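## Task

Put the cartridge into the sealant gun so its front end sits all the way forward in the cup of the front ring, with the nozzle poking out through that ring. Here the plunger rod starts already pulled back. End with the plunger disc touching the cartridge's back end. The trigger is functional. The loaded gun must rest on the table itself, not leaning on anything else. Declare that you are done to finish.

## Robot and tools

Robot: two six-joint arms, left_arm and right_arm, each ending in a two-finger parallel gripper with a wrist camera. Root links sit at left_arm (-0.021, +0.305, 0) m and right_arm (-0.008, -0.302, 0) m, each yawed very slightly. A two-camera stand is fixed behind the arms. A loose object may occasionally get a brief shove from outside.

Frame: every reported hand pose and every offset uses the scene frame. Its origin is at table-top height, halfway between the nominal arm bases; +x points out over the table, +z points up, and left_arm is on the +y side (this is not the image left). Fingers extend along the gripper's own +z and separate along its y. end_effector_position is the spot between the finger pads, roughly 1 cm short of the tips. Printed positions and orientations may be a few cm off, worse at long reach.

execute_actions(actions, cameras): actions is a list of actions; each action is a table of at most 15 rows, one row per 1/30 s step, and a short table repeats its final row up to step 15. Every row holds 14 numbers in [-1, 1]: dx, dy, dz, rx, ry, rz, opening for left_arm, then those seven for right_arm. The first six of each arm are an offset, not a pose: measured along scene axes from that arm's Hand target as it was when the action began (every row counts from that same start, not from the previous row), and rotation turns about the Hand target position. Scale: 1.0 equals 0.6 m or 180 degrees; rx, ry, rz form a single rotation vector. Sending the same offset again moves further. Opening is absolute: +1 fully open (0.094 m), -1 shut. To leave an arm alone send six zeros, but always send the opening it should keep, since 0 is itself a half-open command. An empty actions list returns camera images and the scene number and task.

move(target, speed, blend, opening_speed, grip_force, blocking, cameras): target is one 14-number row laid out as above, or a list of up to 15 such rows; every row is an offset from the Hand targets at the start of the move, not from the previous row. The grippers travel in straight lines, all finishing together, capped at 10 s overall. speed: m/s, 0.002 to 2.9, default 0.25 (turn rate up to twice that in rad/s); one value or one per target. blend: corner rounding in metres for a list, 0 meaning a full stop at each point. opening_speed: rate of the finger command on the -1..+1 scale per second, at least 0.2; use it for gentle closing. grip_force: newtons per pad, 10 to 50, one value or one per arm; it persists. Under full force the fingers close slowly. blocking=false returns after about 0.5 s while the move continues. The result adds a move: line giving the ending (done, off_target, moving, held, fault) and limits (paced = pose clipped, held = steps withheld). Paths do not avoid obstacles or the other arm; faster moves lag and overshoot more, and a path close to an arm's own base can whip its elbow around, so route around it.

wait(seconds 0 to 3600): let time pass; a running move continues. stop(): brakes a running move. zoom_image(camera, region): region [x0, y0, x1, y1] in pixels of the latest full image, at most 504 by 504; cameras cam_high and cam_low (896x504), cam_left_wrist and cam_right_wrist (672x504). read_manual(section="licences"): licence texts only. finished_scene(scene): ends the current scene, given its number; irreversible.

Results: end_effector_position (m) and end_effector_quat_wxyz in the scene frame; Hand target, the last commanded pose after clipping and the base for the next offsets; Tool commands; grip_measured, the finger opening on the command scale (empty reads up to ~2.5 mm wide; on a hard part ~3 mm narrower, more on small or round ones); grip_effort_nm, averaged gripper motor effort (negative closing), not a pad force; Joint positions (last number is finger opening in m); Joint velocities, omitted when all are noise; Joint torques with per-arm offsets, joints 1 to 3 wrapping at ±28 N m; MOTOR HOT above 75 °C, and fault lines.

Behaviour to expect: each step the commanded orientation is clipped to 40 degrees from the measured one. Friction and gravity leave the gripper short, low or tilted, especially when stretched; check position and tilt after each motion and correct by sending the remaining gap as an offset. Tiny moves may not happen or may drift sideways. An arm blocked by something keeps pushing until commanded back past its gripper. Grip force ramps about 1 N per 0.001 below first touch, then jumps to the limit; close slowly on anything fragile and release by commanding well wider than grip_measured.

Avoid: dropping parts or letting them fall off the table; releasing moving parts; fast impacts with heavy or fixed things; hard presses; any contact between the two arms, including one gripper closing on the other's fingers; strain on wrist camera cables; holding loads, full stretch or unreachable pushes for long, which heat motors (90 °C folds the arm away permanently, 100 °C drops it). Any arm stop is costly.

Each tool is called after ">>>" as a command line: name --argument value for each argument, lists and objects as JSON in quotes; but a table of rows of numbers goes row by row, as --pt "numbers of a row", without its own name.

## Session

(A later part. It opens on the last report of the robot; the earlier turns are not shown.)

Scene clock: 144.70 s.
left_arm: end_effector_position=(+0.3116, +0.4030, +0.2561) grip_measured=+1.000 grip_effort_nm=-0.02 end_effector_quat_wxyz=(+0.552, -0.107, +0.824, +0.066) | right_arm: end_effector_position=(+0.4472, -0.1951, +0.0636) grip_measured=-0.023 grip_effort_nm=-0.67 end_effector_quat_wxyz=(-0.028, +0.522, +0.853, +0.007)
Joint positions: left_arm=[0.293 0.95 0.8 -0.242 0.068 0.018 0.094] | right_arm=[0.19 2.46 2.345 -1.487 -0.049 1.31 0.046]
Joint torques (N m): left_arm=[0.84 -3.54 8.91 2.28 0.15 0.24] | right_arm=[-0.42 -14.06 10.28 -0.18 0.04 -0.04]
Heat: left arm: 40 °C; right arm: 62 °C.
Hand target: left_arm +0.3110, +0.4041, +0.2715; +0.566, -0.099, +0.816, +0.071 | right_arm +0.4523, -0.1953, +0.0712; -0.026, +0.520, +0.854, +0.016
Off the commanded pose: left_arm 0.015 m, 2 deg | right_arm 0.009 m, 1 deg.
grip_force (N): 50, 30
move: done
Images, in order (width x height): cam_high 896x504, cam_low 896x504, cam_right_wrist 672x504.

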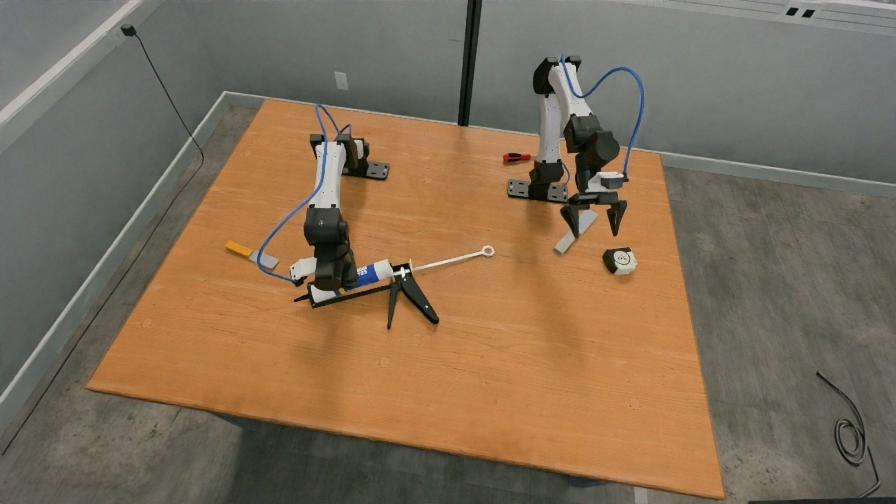

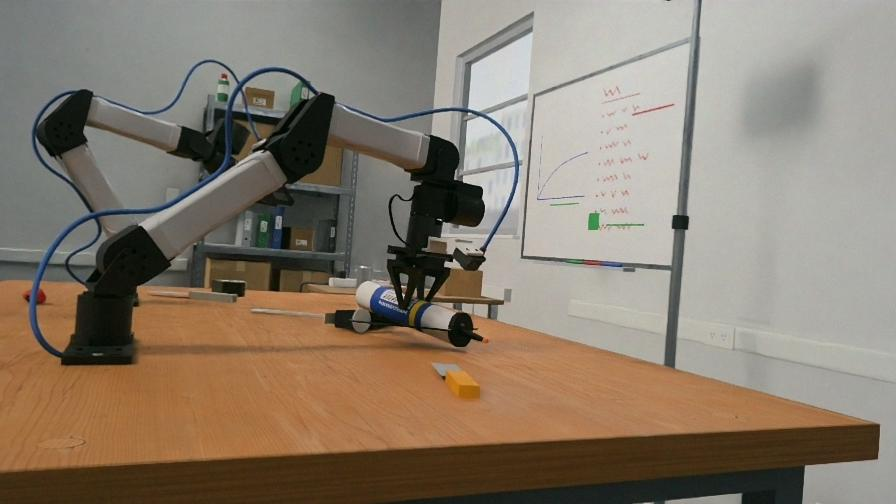

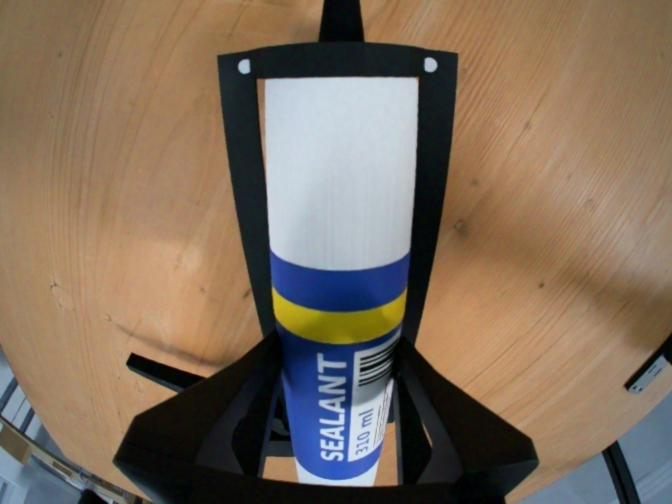

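>>> move --target '[0,0,0,0,0,0,1,0.002,-0.005,-0.0285,-0.0275,-0.0133,0,-0.1]' --speed 0.03 --cameras '["cam_low","cam_right_wrist","cam_high"]'

>>> zoom_image --camera "cam_low" --region '[420, 300, 490, 360]'

>>> zoom_image --camera "cam_low" --region '[320, 260, 500, 360]'

>>> zoom_image --camera "cam_right_wrist" --region '[200, 0, 500, 340]'

>>> zoom_image --camera "cam_high" --region '[360, 235, 440, 285]'

Scene clock: 149.20 s.
left_arm: end_effector_position=(+0.3116, +0.4030, +0.2561) grip_measured=+1.000 grip_effort_nm=-0.02 end_effector_quat_wxyz=(+0.552, -0.107, +0.824, +0.066) | right_arm: end_effector_position=(+0.4493, -0.1994, +0.0427) grip_measured=-0.023 grip_effort_nm=-0.67 end_effector_quat_wxyz=(-0.006, +0.518, +0.855, -0.018)
Joint positions: left_arm=[0.293 0.95 0.8 -0.242 0.068 0.018 0.094] | right_arm=[0.205 2.46 2.262 -1.407 0.017 1.316 0.046]
Joint torques (N m): left_arm=[0.84 -3.55 8.94 2.28 0.16 0.24] | right_arm=[0.57 -17.84 5.57 0.22 0.28 0.14]
Heat: left arm: 40 °C; right arm: 63 °C.
Hand target: left_arm +0.3110, +0.4041, +0.2715; +0.566, -0.099, +0.816, +0.071 | right_arm +0.4535, -0.1984, +0.0541; +0.014, +0.520, +0.854, -0.011
Off the commanded pose: left_arm 0.015 m, 2 deg | right_arm 0.012 m, 2 deg.
grip_force (N): 50, 30
move: off_target (right_arm)
Images, in order (width x height): cam_high 896x504, cam_low 896x504, cam_right_wrist 672x504.

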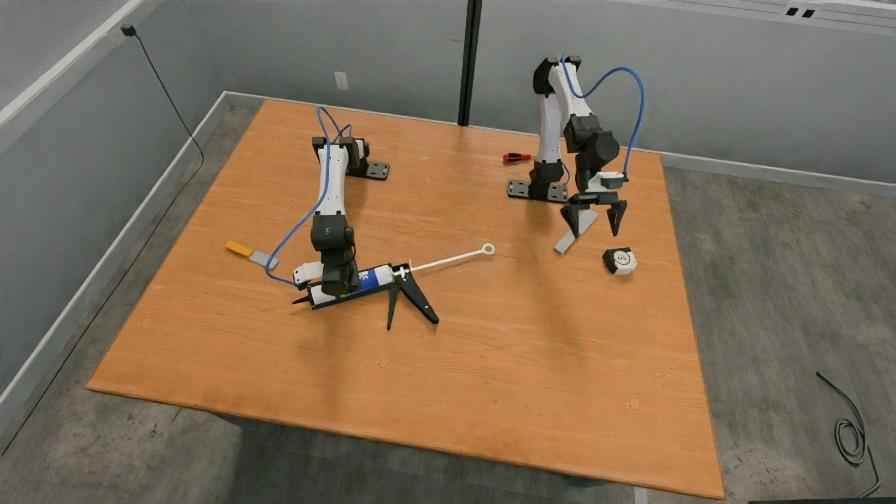

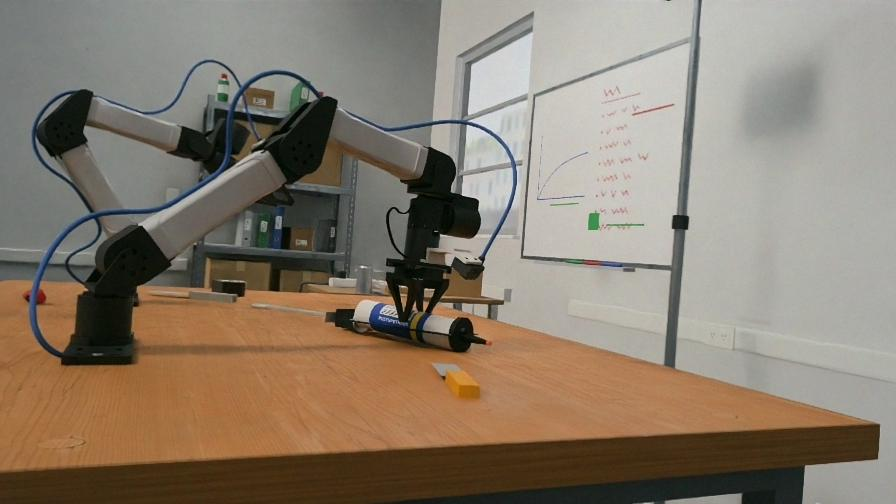

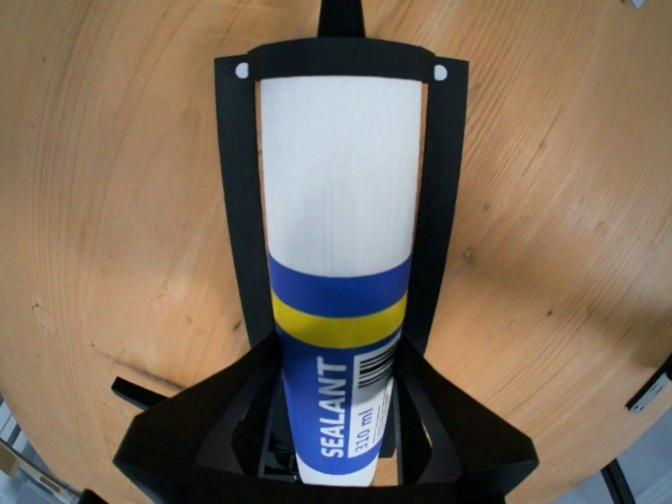

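Scaled by 7.200 from the camera's image (finer frame: 1280x720).

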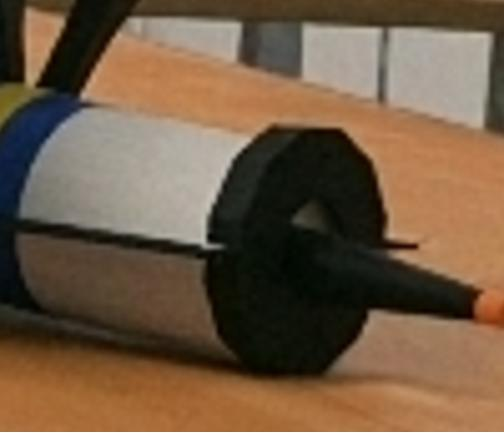

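Scaled by 2.800 from the camera's image (finer frame: 1280x720).

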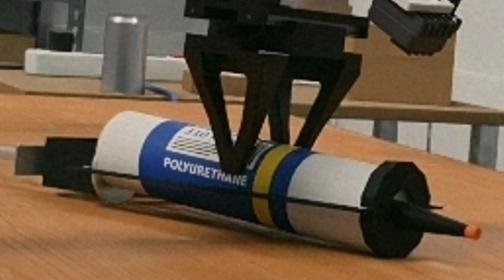

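Scaled by 1.482 from the camera's image (finer frame: 960x720).

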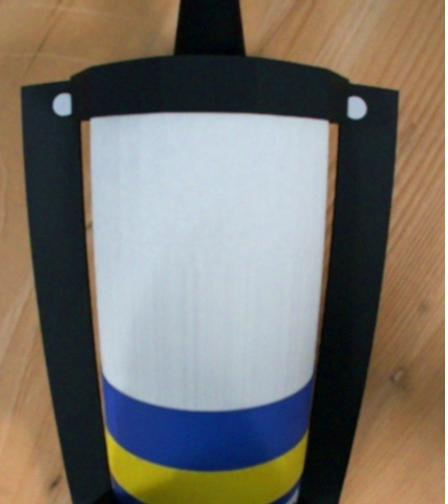

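Scaled by 6.300 from the camera's image (finer frame: 1280x720).

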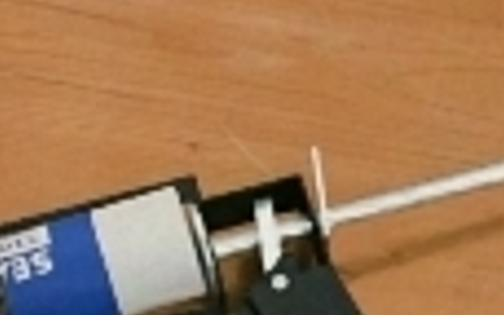

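>>> move --target '[0,0,0,0,0,0,1,0,0,0.006,0,0,0,-0.1]' --speed 0.03 --cameras '["cam_low","cam_right_wrist"]'

>>> zoom_image --camera "cam_low" --region '[320, 260, 500, 360]'

>>> zoom_image --camera "cam_right_wrist" --region '[200, 200, 500, 504]'

Scene clock: 151.07 s.
left_arm: end_effector_position=(+0.3116, +0.4030, +0.2561) grip_measured=+1.000 grip_effort_nm=-0.02 end_effector_quat_wxyz=(+0.552, -0.107, +0.824, +0.066) | right_arm: end_effector_position=(+0.4493, -0.1994, +0.0426) grip_measured=-0.023 grip_effort_nm=-0.67 end_effector_quat_wxyz=(-0.006, +0.518, +0.855, -0.018)
Joint positions: left_arm=[0.293 0.95 0.8 -0.242 0.068 0.018 0.094] | right_arm=[0.205 2.46 2.262 -1.407 0.017 1.317 0.046]
Joint torques (N m): left_arm=[0.85 -3.55 8.91 2.28 0.15 0.24] | right_arm=[0.47 -17.89 6.64 0.07 0.36 0.21]
Heat: left arm: 40 °C; right arm: 63 °C.
Hand target: left_arm +0.3110, +0.4041, +0.2715; +0.566, -0.099, +0.816, +0.071 | right_arm +0.4535, -0.1984, +0.0576; +0.014, +0.520, +0.854, -0.011
Off the commanded pose: left_arm 0.015 m, 2 deg | right_arm 0.016 m, 2 deg.
grip_force (N): 50, 30
move: off_target (right_arm)

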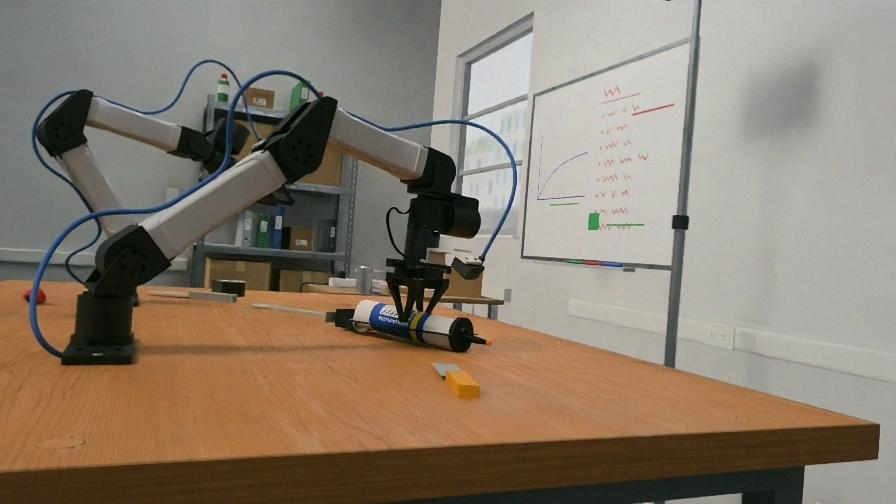

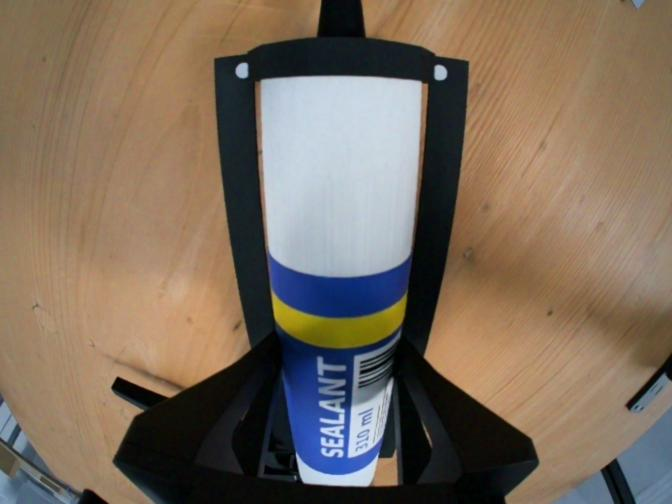

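Scaled by 2.800 from the camera's image (finer frame: 1280x720).

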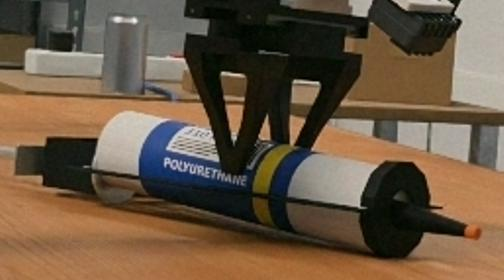

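Scaled by 1.658 from the camera's image (finer frame: 960x720).

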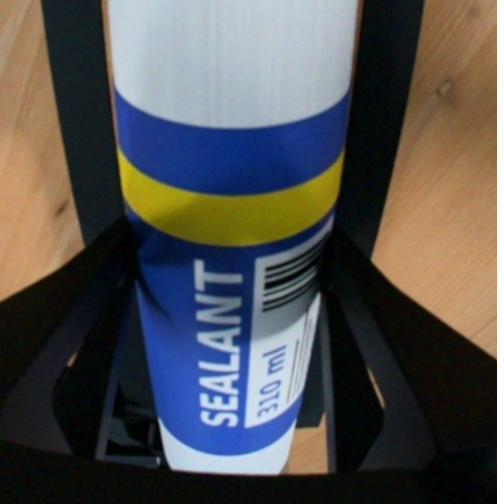

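>>> move --target '[0,0,0,0,0,0,1,0,0,0.006,0,0,0,-0.1]' --speed 0.03 --cameras '["cam_low","cam_right_wrist"]'

>>> zoom_image --camera "cam_low" --region '[320, 260, 500, 360]'

Scene clock: 152.70 s.
left_arm: end_effector_position=(+0.3116, +0.4030, +0.2561) grip_measured=+1.000 grip_effort_nm=-0.02 end_effector_quat_wxyz=(+0.552, -0.107, +0.824, +0.066) | right_arm: end_effector_position=(+0.4493, -0.1994, +0.0426) grip_measured=-0.023 grip_effort_nm=-0.67 end_effector_quat_wxyz=(-0.006, +0.518, +0.855, -0.018)
Joint positions: left_arm=[0.293 0.95 0.8 -0.242 0.068 0.018 0.094] | right_arm=[0.205 2.46 2.262 -1.407 0.017 1.317 0.046]
Joint torques (N m): left_arm=[0.85 -3.54 8.91 2.28 0.15 0.23] | right_arm=[0.66 -17.8 7.79 -0.07 0.33 0.22]
Heat: left arm: 40 °C; right arm: 64 °C.
Hand target: left_arm +0.3110, +0.4041, +0.2715; +0.566, -0.099, +0.816, +0.071 | right_arm +0.4535, -0.1984, +0.0612; +0.014, +0.520, +0.854, -0.011
Off the commanded pose: left_arm 0.015 m, 2 deg | right_arm 0.019 m, 2 deg.
grip_force (N): 50, 30
move: off_target (right_arm)

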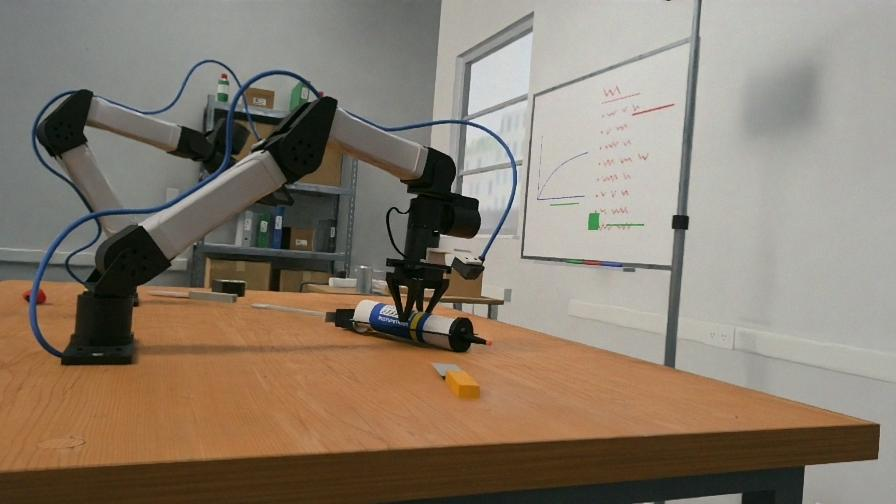

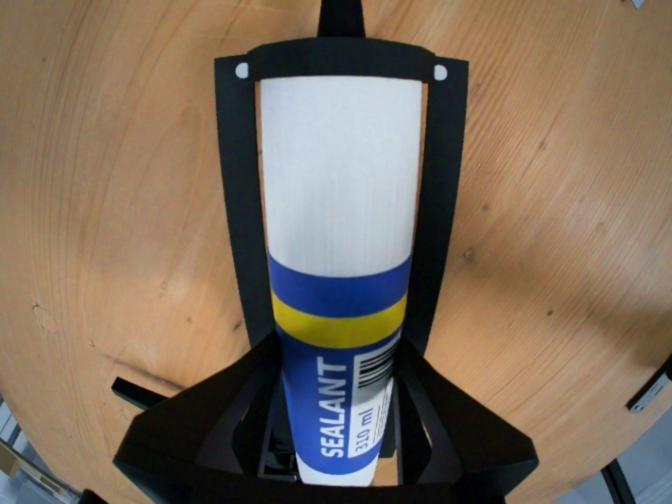

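Scaled by 2.800 from the camera's image (finer frame: 1280x720).

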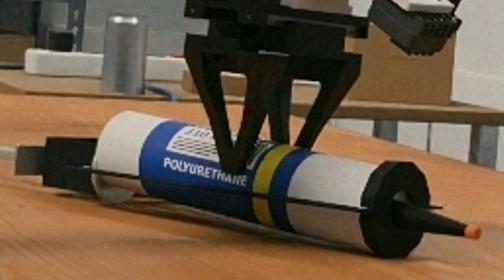

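>>> move --target '[0,0,0,0,0,0,1,0,0,0.017,0,0,0,-0.1]' --speed 0.03 --cameras '["cam_low","cam_right_wrist"]'

>>> zoom_image --camera "cam_low" --region '[320, 260, 500, 360]'

Scene clock: 154.67 s.
left_arm: end_effector_position=(+0.3116, +0.4030, +0.2561) grip_measured=+1.000 grip_effort_nm=-0.02 end_effector_quat_wxyz=(+0.552, -0.107, +0.824, +0.066) | right_arm: end_effector_position=(+0.4481, -0.1997, +0.0474) grip_measured=-0.023 grip_effort_nm=-0.67 end_effector_quat_wxyz=(-0.007, +0.518, +0.855, -0.020)
Joint positions: left_arm=[0.293 0.95 0.8 -0.242 0.068 0.018 0.094] | right_arm=[0.205 2.46 2.281 -1.43 0.018 1.317 0.046]
Joint torques (N m): left_arm=[0.85 -3.54 8.91 2.28 0.15 0.24] | right_arm=[0.76 -17.57 9.91 -0.27 0.35 0.21]
Heat: left arm: 40 °C; right arm: 64 °C.
Hand target: left_arm +0.3110, +0.4041, +0.2715; +0.566, -0.099, +0.816, +0.071 | right_arm +0.4535, -0.1984, +0.0715; +0.014, +0.520, +0.854, -0.011
Off the commanded pose: left_arm 0.015 m, 2 deg | right_arm 0.025 m, 3 deg.
grip_force (N): 50, 30
move: off_target (right_arm)

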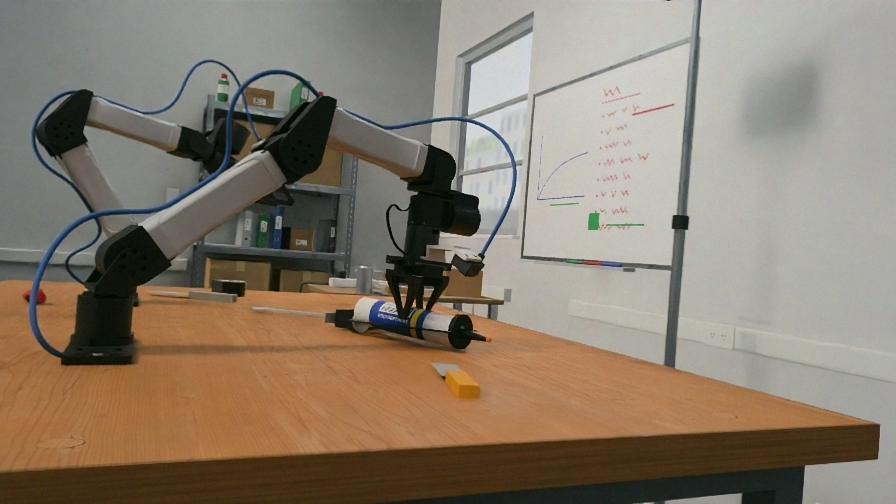

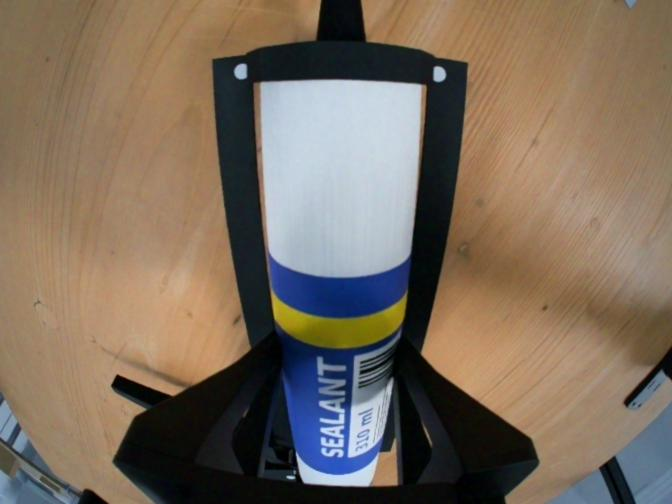

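Scaled by 2.800 from the camera's image (finer frame: 1280x720).

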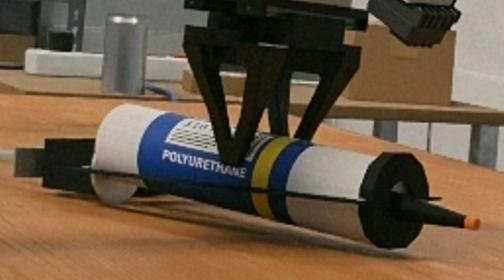

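>>> move --target '[0,0,0,0,0,0,1,0,0,0,0,0,0,0.45]' --opening_speed 0.3 --cameras '["cam_low","cam_right_wrist"]'

>>> zoom_image --camera "cam_low" --region '[320, 260, 500, 360]'

Scene clock: 157.57 s.
left_arm: end_effector_position=(+0.3116, +0.4030, +0.2561) grip_measured=+1.000 grip_effort_nm=-0.02 end_effector_quat_wxyz=(+0.552, -0.107, +0.824, +0.066) | right_arm: end_effector_position=(+0.4483, -0.1992, +0.0522) grip_measured=+0.447 grip_effort_nm=0.10 end_effector_quat_wxyz=(-0.006, +0.518, +0.855, -0.019)
Joint positions: left_arm=[0.293 0.95 0.8 -0.242 0.068 0.018 0.094] | right_arm=[0.206 2.46 2.3 -1.446 0.019 1.317 0.068]
Joint torques (N m): left_arm=[0.85 -3.54 8.91 2.28 0.15 0.24] | right_arm=[0.5 -17.28 8.96 -0.11 0.32 0.21]
Heat: left arm: 40 °C; right arm: 65 °C.
Hand target: left_arm +0.3110, +0.4041, +0.2715; +0.566, -0.099, +0.816, +0.071 | right_arm +0.4535, -0.1984, +0.0714; +0.014, +0.520, +0.854, -0.011
Off the commanded pose: left_arm 0.015 m, 2 deg | right_arm 0.020 m, 3 deg.
grip_force (N): 50, 30
move: done

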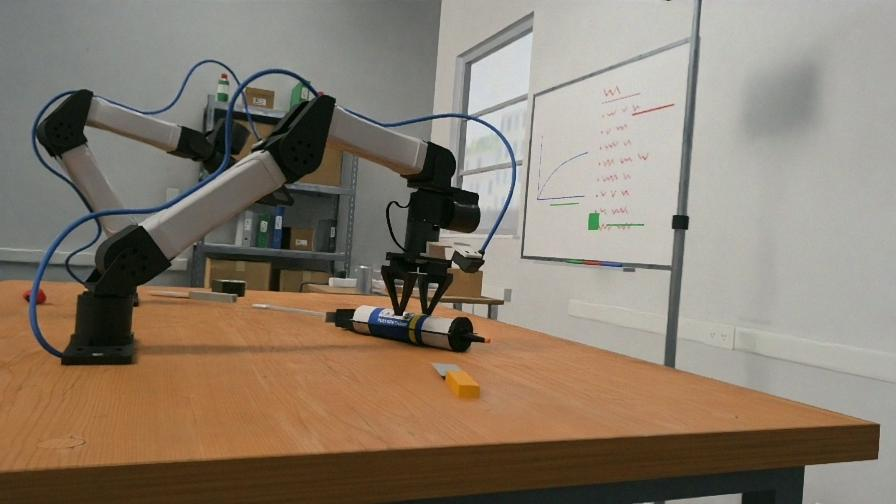

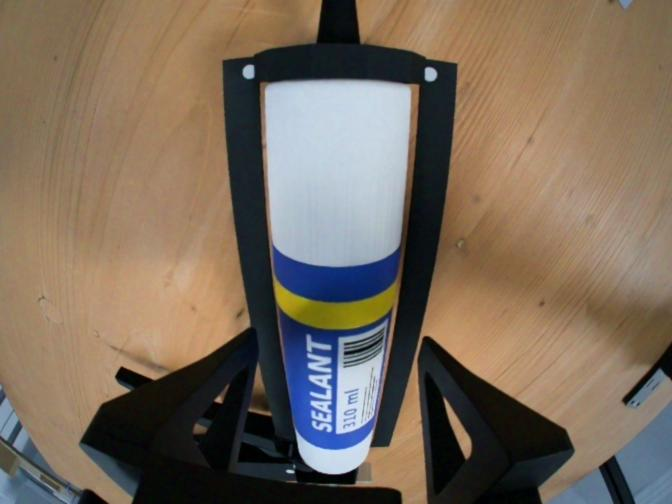

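Scaled by 2.800 from the camera's image (finer frame: 1280x720).

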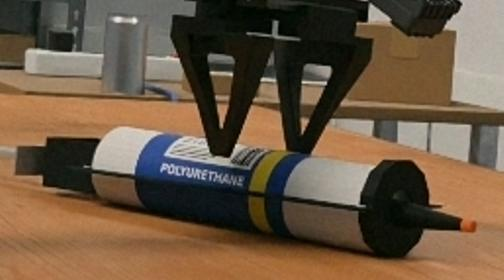

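>>> move --pt "0 0 0 0 0 0 1 0 0 0.1 0 0 0 0.6" --pt "0 0 0 0 0 0 1 -0.03 0 0.2 0 0 0 0.6" --speed 0.1 --blend '[0.02,0]' --cameras '["all"]'

>>> zoom_image --camera "cam_low" --region '[320, 260, 500, 360]'

>>> zoom_image --camera "cam_high" --region '[290, 240, 450, 330]'

Scene clock: 159.93 s.
left_arm: end_effector_position=(+0.3116, +0.4030, +0.2561) grip_measured=+1.000 grip_effort_nm=-0.02 end_effector_quat_wxyz=(+0.552, -0.107, +0.824, +0.066) | right_arm: end_effector_position=(+0.4442, -0.1975, +0.1798) grip_measured=+0.598 grip_effort_nm=0.10 end_effector_quat_wxyz=(+0.080, +0.515, +0.851, +0.064)
Joint positions: left_arm=[0.293 0.95 0.8 -0.242 0.068 0.018 0.094] | right_arm=[0.212 2.235 2.407 -1.539 0.021 1.319 0.075]
Joint torques (N m): left_arm=[0.84 -3.55 8.91 2.28 0.15 0.24] | right_arm=[0.84 -16.7 4.81 0.4 0.3 0.21]
Heat: left arm: 41 °C; right arm: 66 °C.
Hand target: left_arm +0.3110, +0.4041, +0.2715; +0.566, -0.099, +0.816, +0.071 | right_arm +0.4355, -0.1983, +0.1913; +0.014, +0.520, +0.854, -0.011
Off the commanded pose: left_arm 0.015 m, 2 deg | right_arm 0.015 m, 11 deg.
joint sent to its limit (right arm) — joint 4 (wrist pitch), lower limit. The joint targets are off in orientation, not in position.
grip_force (N): 50, 30
move: off_target (right_arm)

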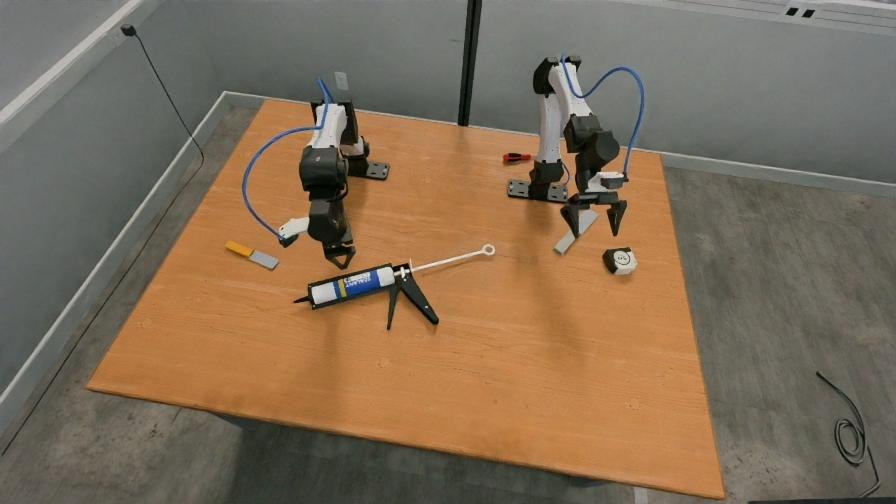

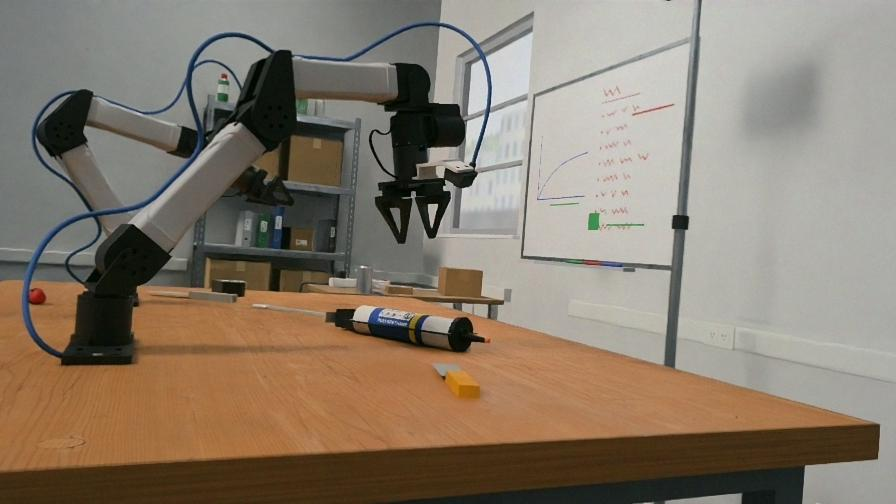

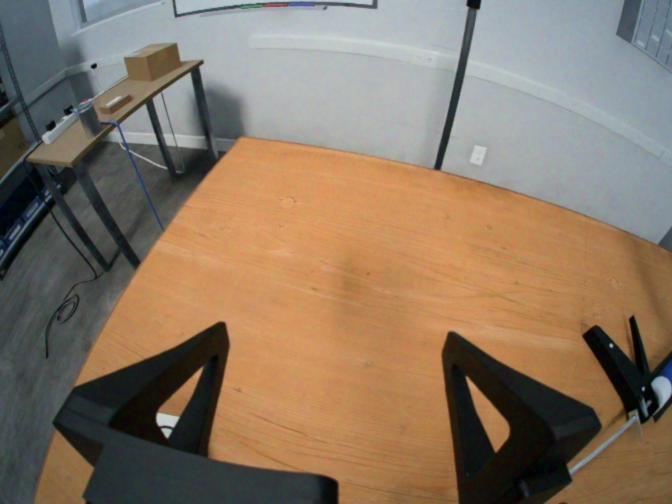

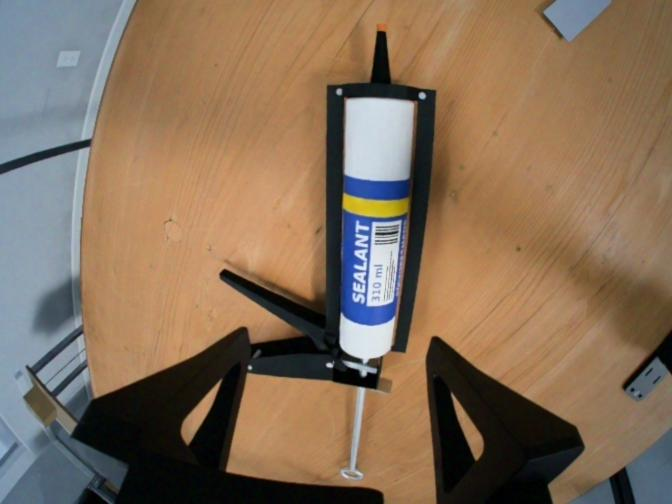

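Scaled by 2.800 from the camera's image (finer frame: 1280x720).

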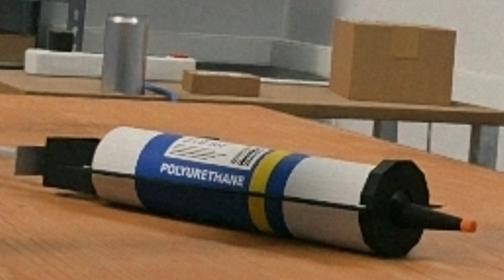

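Scaled by 3.150 from the camera's image (finer frame: 1280x720).

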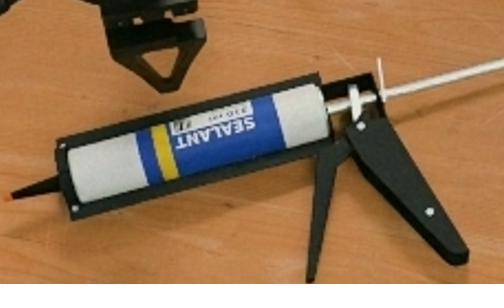

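>>> move --target '[0,0,0,0,0,0,1,0.0308,0.2172,-0.0688,0.0047,0.0119,0.5315,1]' --speed 0.15 --cameras '["cam_high","cam_right_wrist"]'

Scene clock: 175.20 s.
left_arm: end_effector_position=(+0.3116, +0.4030, +0.2561) grip_measured=+1.000 grip_effort_nm=-0.02 end_effector_quat_wxyz=(+0.552, -0.107, +0.824, +0.066) | right_arm: end_effector_position=(+0.4529, -0.0717, +0.1533) grip_measured=+0.998 grip_effort_nm=0.10 end_effector_quat_wxyz=(+0.127, -0.272, +0.953, +0.029)
Joint positions: left_arm=[0.293 0.95 0.8 -0.242 0.068 0.018 0.094] | right_arm=[0.438 2.468 2.699 -1.541 -0.01 -0.095 0.094]
Joint torques (N m): left_arm=[0.85 -3.54 8.91 2.28 0.15 0.24] | right_arm=[0.88 -12.66 8.83 0.6 0.13 0.03]
Heat: left arm: 41 °C; right arm: 63 °C.
Hand target: left_arm +0.3110, +0.4041, +0.2715; +0.566, -0.099, +0.816, +0.071 | right_arm +0.4540, -0.0680, +0.1501; +0.000, -0.284, +0.959, +0.000
Off the commanded pose: left_arm 0.015 m, 2 deg | right_arm 0.005 m, 15 deg.
joint sent to its limit (right arm) — joint 4 (wrist pitch), lower limit. The joint targets are off in orientation, not in position.
grip_force (N): 50, 30
move: off_target (right_arm)

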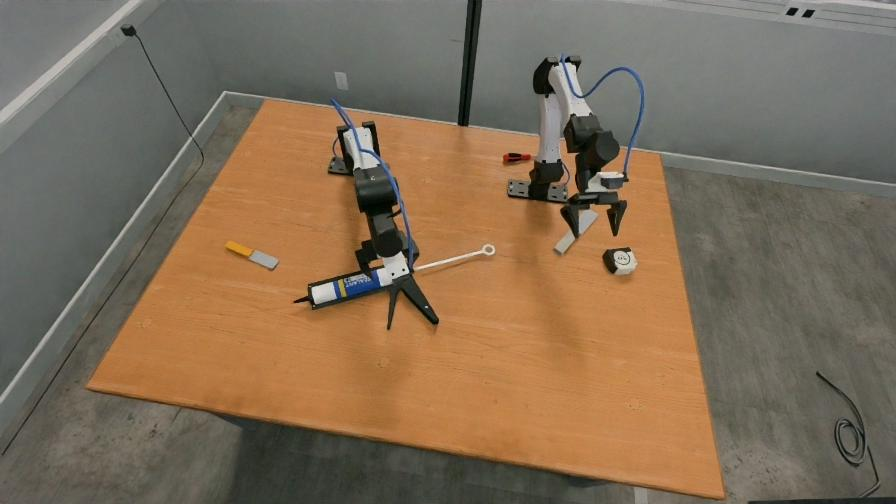

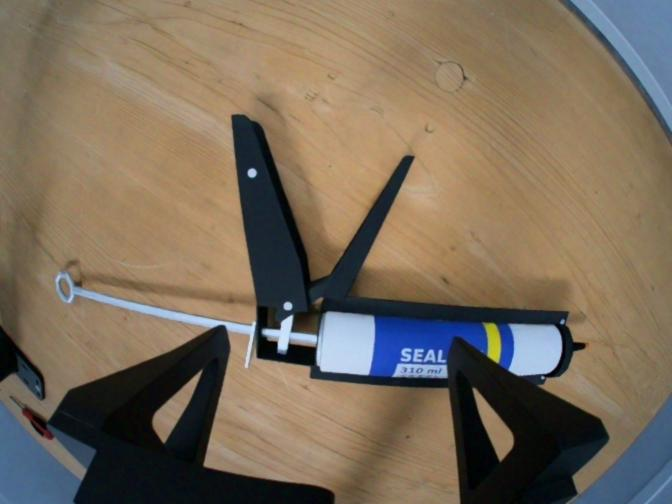

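>>> move --pt "0 0 0 0 0 0 1 -0.0113 0.0353 0 0 0 -0.0411 1" --pt "0 0 0 0 0 0 1 -0.0113 0.0353 -0.11 0 0 -0.0411 1" --speed 0.12 --blend '[0.01,0]' --cameras '["cam_high","cam_right_wrist"]'

Scene clock: 184.30 s.
left_arm: end_effector_position=(+0.3116, +0.4030, +0.2561) grip_measured=+1.000 grip_effort_nm=-0.02 end_effector_quat_wxyz=(+0.552, -0.107, +0.824, +0.066) | right_arm: end_effector_position=(+0.4466, -0.0503, +0.0866) grip_measured=+0.998 grip_effort_nm=0.10 end_effector_quat_wxyz=(+0.066, -0.223, +0.972, +0.021)
Joint positions: left_arm=[0.293 0.95 0.8 -0.242 0.068 0.018 0.094] | right_arm=[0.482 2.616 2.725 -1.542 -0.004 0.053 0.094]
Joint torques (N m): left_arm=[0.85 -3.54 8.92 2.28 0.15 0.24] | right_arm=[0.59 -13.97 8.9 0.33 0.1 0.21]
Heat: left arm: 41 °C; right arm: 63 °C.
Hand target: left_arm +0.3110, +0.4041, +0.2715; +0.566, -0.099, +0.816, +0.071 | right_arm +0.4472, -0.0469, +0.0841; +0.000, -0.221, +0.975, +0.000
Off the commanded pose: left_arm 0.015 m, 2 deg | right_arm 0.004 m, 8 deg.
joint sent to its limit (right arm) — joint 4 (wrist pitch), lower limit. The joint targets are off in orientation, not in position.
grip_force (N): 50, 30
move: off_target (right_arm)

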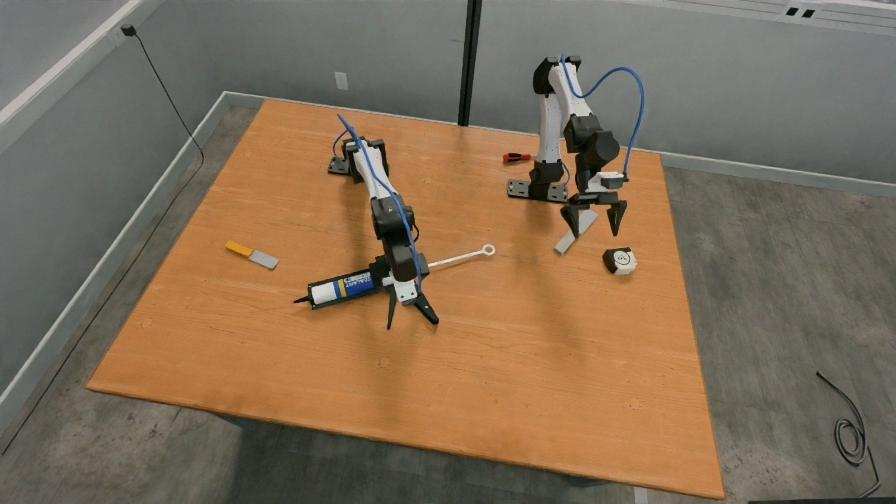

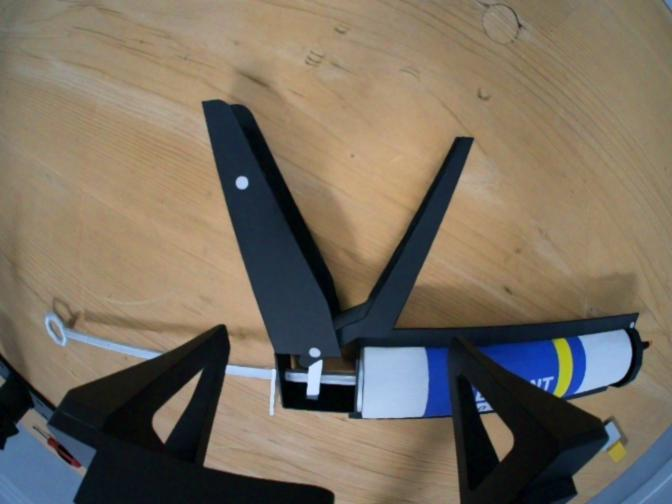

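>>> move --pt "0 0 0 0 0 0 1 0.0157 0.014 0 0 0 -0.01 1" --pt "0 0 0 0 0 0 1 0.0157 0.014 -0.055 0 0 -0.01 1" --speed 0.08 --cameras '["cam_high","cam_right_wrist"]'

>>> zoom_image --camera "cam_high" --region '[350, 230, 480, 340]'

Scene clock: 190.97 s.
left_arm: end_effector_position=(+0.3116, +0.4030, +0.2561) grip_measured=+1.000 grip_effort_nm=-0.02 end_effector_quat_wxyz=(+0.552, -0.107, +0.824, +0.066) | right_arm: end_effector_position=(+0.4557, -0.0427, +0.0549) grip_measured=+0.998 grip_effort_nm=0.10 end_effector_quat_wxyz=(+0.058, -0.207, +0.976, +0.020)
Joint positions: left_arm=[0.293 0.95 0.8 -0.242 0.068 0.018 0.094] | right_arm=[0.486 2.735 2.831 -1.543 -0.004 0.09 0.094]
Joint torques (N m): left_arm=[0.85 -3.55 8.91 2.28 0.15 0.24] | right_arm=[0.73 -14.01 9.07 0.35 0.1 0.21]
Heat: left arm: 42 °C; right arm: 62 °C.
Hand target: left_arm +0.3110, +0.4041, +0.2715; +0.566, -0.099, +0.816, +0.071 | right_arm +0.4565, -0.0384, +0.0511; +0.000, -0.206, +0.979, +0.000
Off the commanded pose: left_arm 0.015 m, 2 deg | right_arm 0.006 m, 7 deg.
elbow stopped short (right arm): the move would have taken joint 3 (elbow) straighter than the controller allows.
grip_force (N): 50, 30
move: off_target (right_arm)

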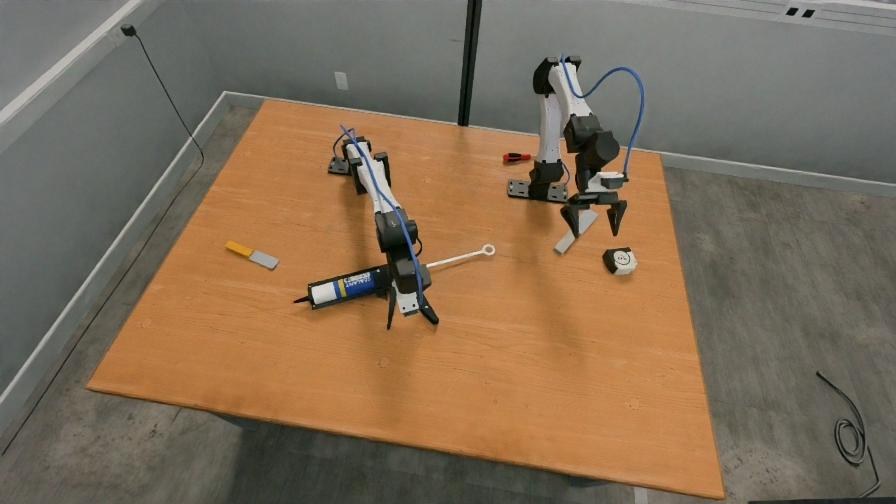

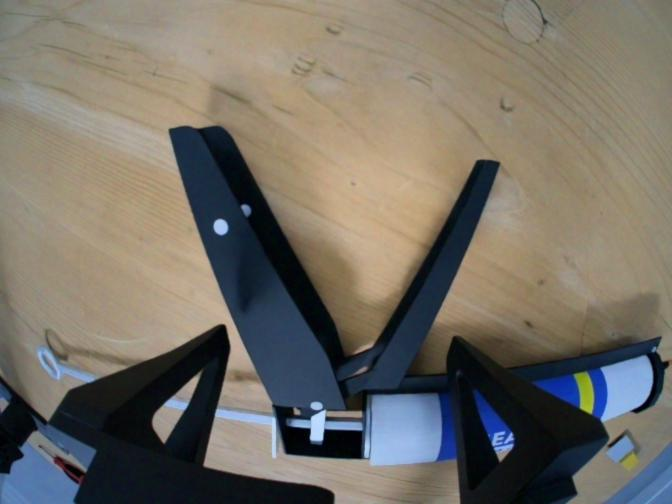

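Scaled by 3.877 from the camera's image (finer frame: 1280x720).

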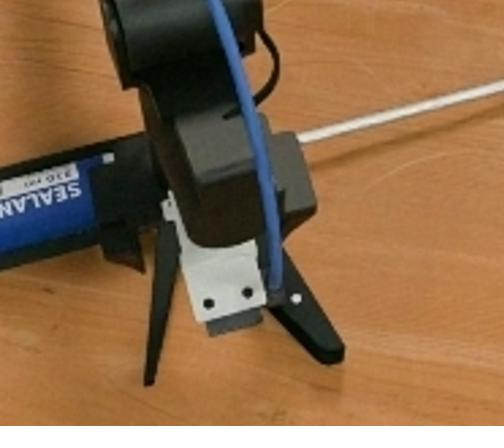

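>>> move --pt "0 0 0 0 0 0 1 -0.0008 0.0037 0 0.0268 -0.0611 0 1" --pt "0 0 0 0 0 0 1 -0.0008 0.0037 -0.022 0.0268 -0.0611 0 1" --speed 0.05 --cameras '["cam_high","cam_right_wrist"]'

>>> zoom_image --camera "cam_right_wrist" --region '[170, 200, 520, 460]'

Scene clock: 199.13 s.
left_arm: end_effector_position=(+0.3116, +0.4030, +0.2561) grip_measured=+1.000 grip_effort_nm=-0.02 end_effector_quat_wxyz=(+0.552, -0.107, +0.824, +0.066) | right_arm: end_effector_position=(+0.4518, -0.0417, +0.0415) grip_measured=+0.998 grip_effort_nm=0.09 end_effector_quat_wxyz=(+0.084, -0.205, +0.975, +0.024)
Joint positions: left_arm=[0.293 0.95 0.8 -0.242 0.068 0.018 0.094] | right_arm=[0.494 2.511 2.336 -1.221 0.005 0.102 0.094]
Joint torques (N m): left_arm=[0.85 -3.54 8.92 2.28 0.15 0.24] | right_arm=[1.13 -16.4 4.22 1.08 0.29 0.18]
Heat: left arm: 42 °C; right arm: 64 °C.
Hand target: left_arm +0.3110, +0.4041, +0.2715; +0.566, -0.099, +0.816, +0.071 | right_arm +0.4561, -0.0362, +0.0378; +0.102, -0.205, +0.973, +0.021
Off the commanded pose: left_arm 0.015 m, 2 deg | right_arm 0.008 m, 2 deg.
grip_force (N): 50, 30
move: done

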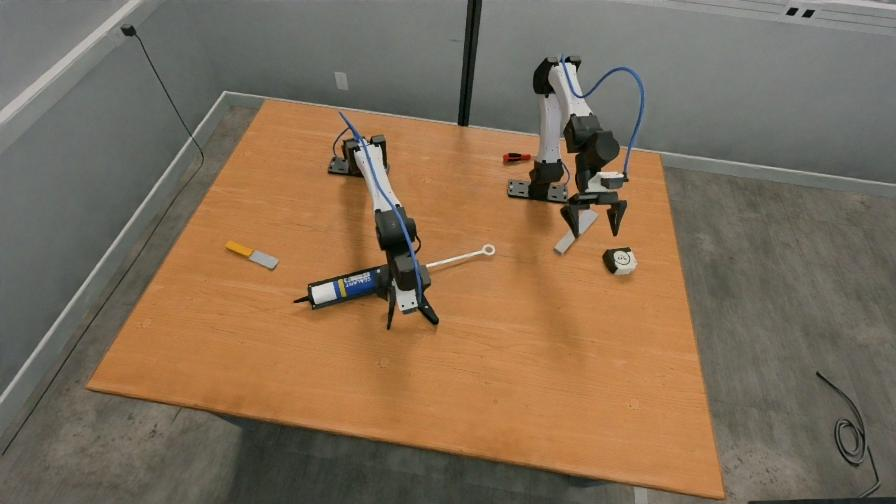

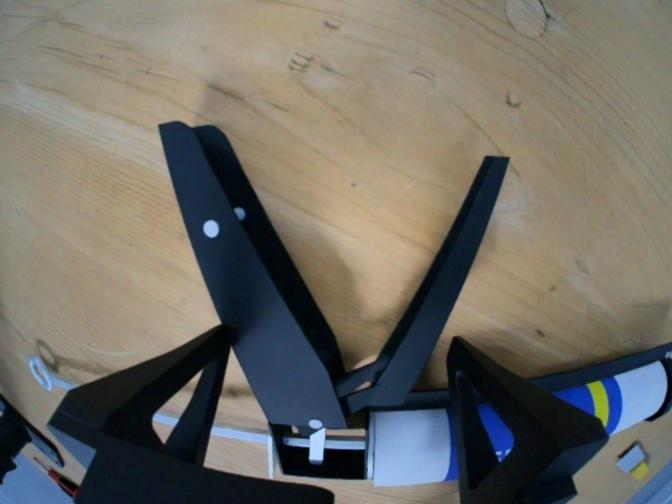

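Scaled by 1.440 from the camera's image (finer frame: 960x720).

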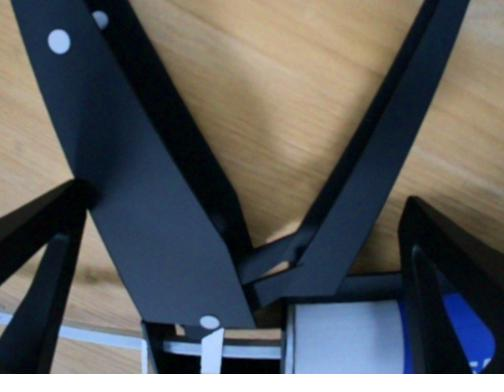

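>>> move --target '[0,0,0,0,0,0,1,-0.001,0.0065,0,0,0,0,1]' --speed 0.05 --cameras '["cam_right_wrist"]'

>>> zoom_image --camera "cam_right_wrist" --region '[170, 200, 520, 460]'

Scene clock: 201.00 s.
left_arm: end_effector_position=(+0.3116, +0.4030, +0.2561) grip_measured=+1.000 grip_effort_nm=-0.02 end_effector_quat_wxyz=(+0.552, -0.107, +0.824, +0.066) | right_arm: end_effector_position=(+0.4518, -0.0412, +0.0415) grip_measured=+0.998 grip_effort_nm=0.09 end_effector_quat_wxyz=(+0.085, -0.205, +0.975, +0.023)
Joint positions: left_arm=[0.293 0.95 0.8 -0.242 0.068 0.018 0.094] | right_arm=[0.496 2.511 2.336 -1.219 0.008 0.102 0.094]
Joint torques (N m): left_arm=[0.84 -3.54 8.92 2.28 0.15 0.24] | right_arm=[1.58 -15.91 5.03 1.07 0.26 0.25]
Heat: left arm: 42 °C; right arm: 65 °C.
Hand target: left_arm +0.3110, +0.4041, +0.2715; +0.566, -0.099, +0.816, +0.071 | right_arm +0.4556, -0.0323, +0.0378; +0.102, -0.205, +0.973, +0.021
Off the commanded pose: left_arm 0.015 m, 2 deg | right_arm 0.010 m, 2 deg.
grip_force (N): 50, 30
move: done

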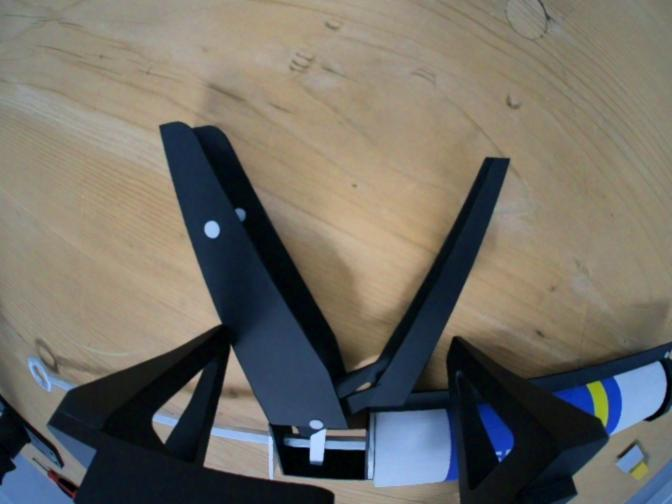

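Scaled by 1.440 from the camera's image (finer frame: 960x720).

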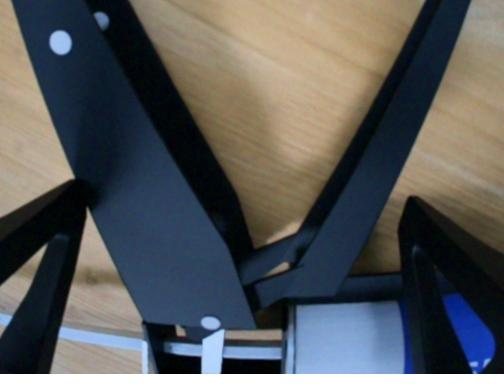

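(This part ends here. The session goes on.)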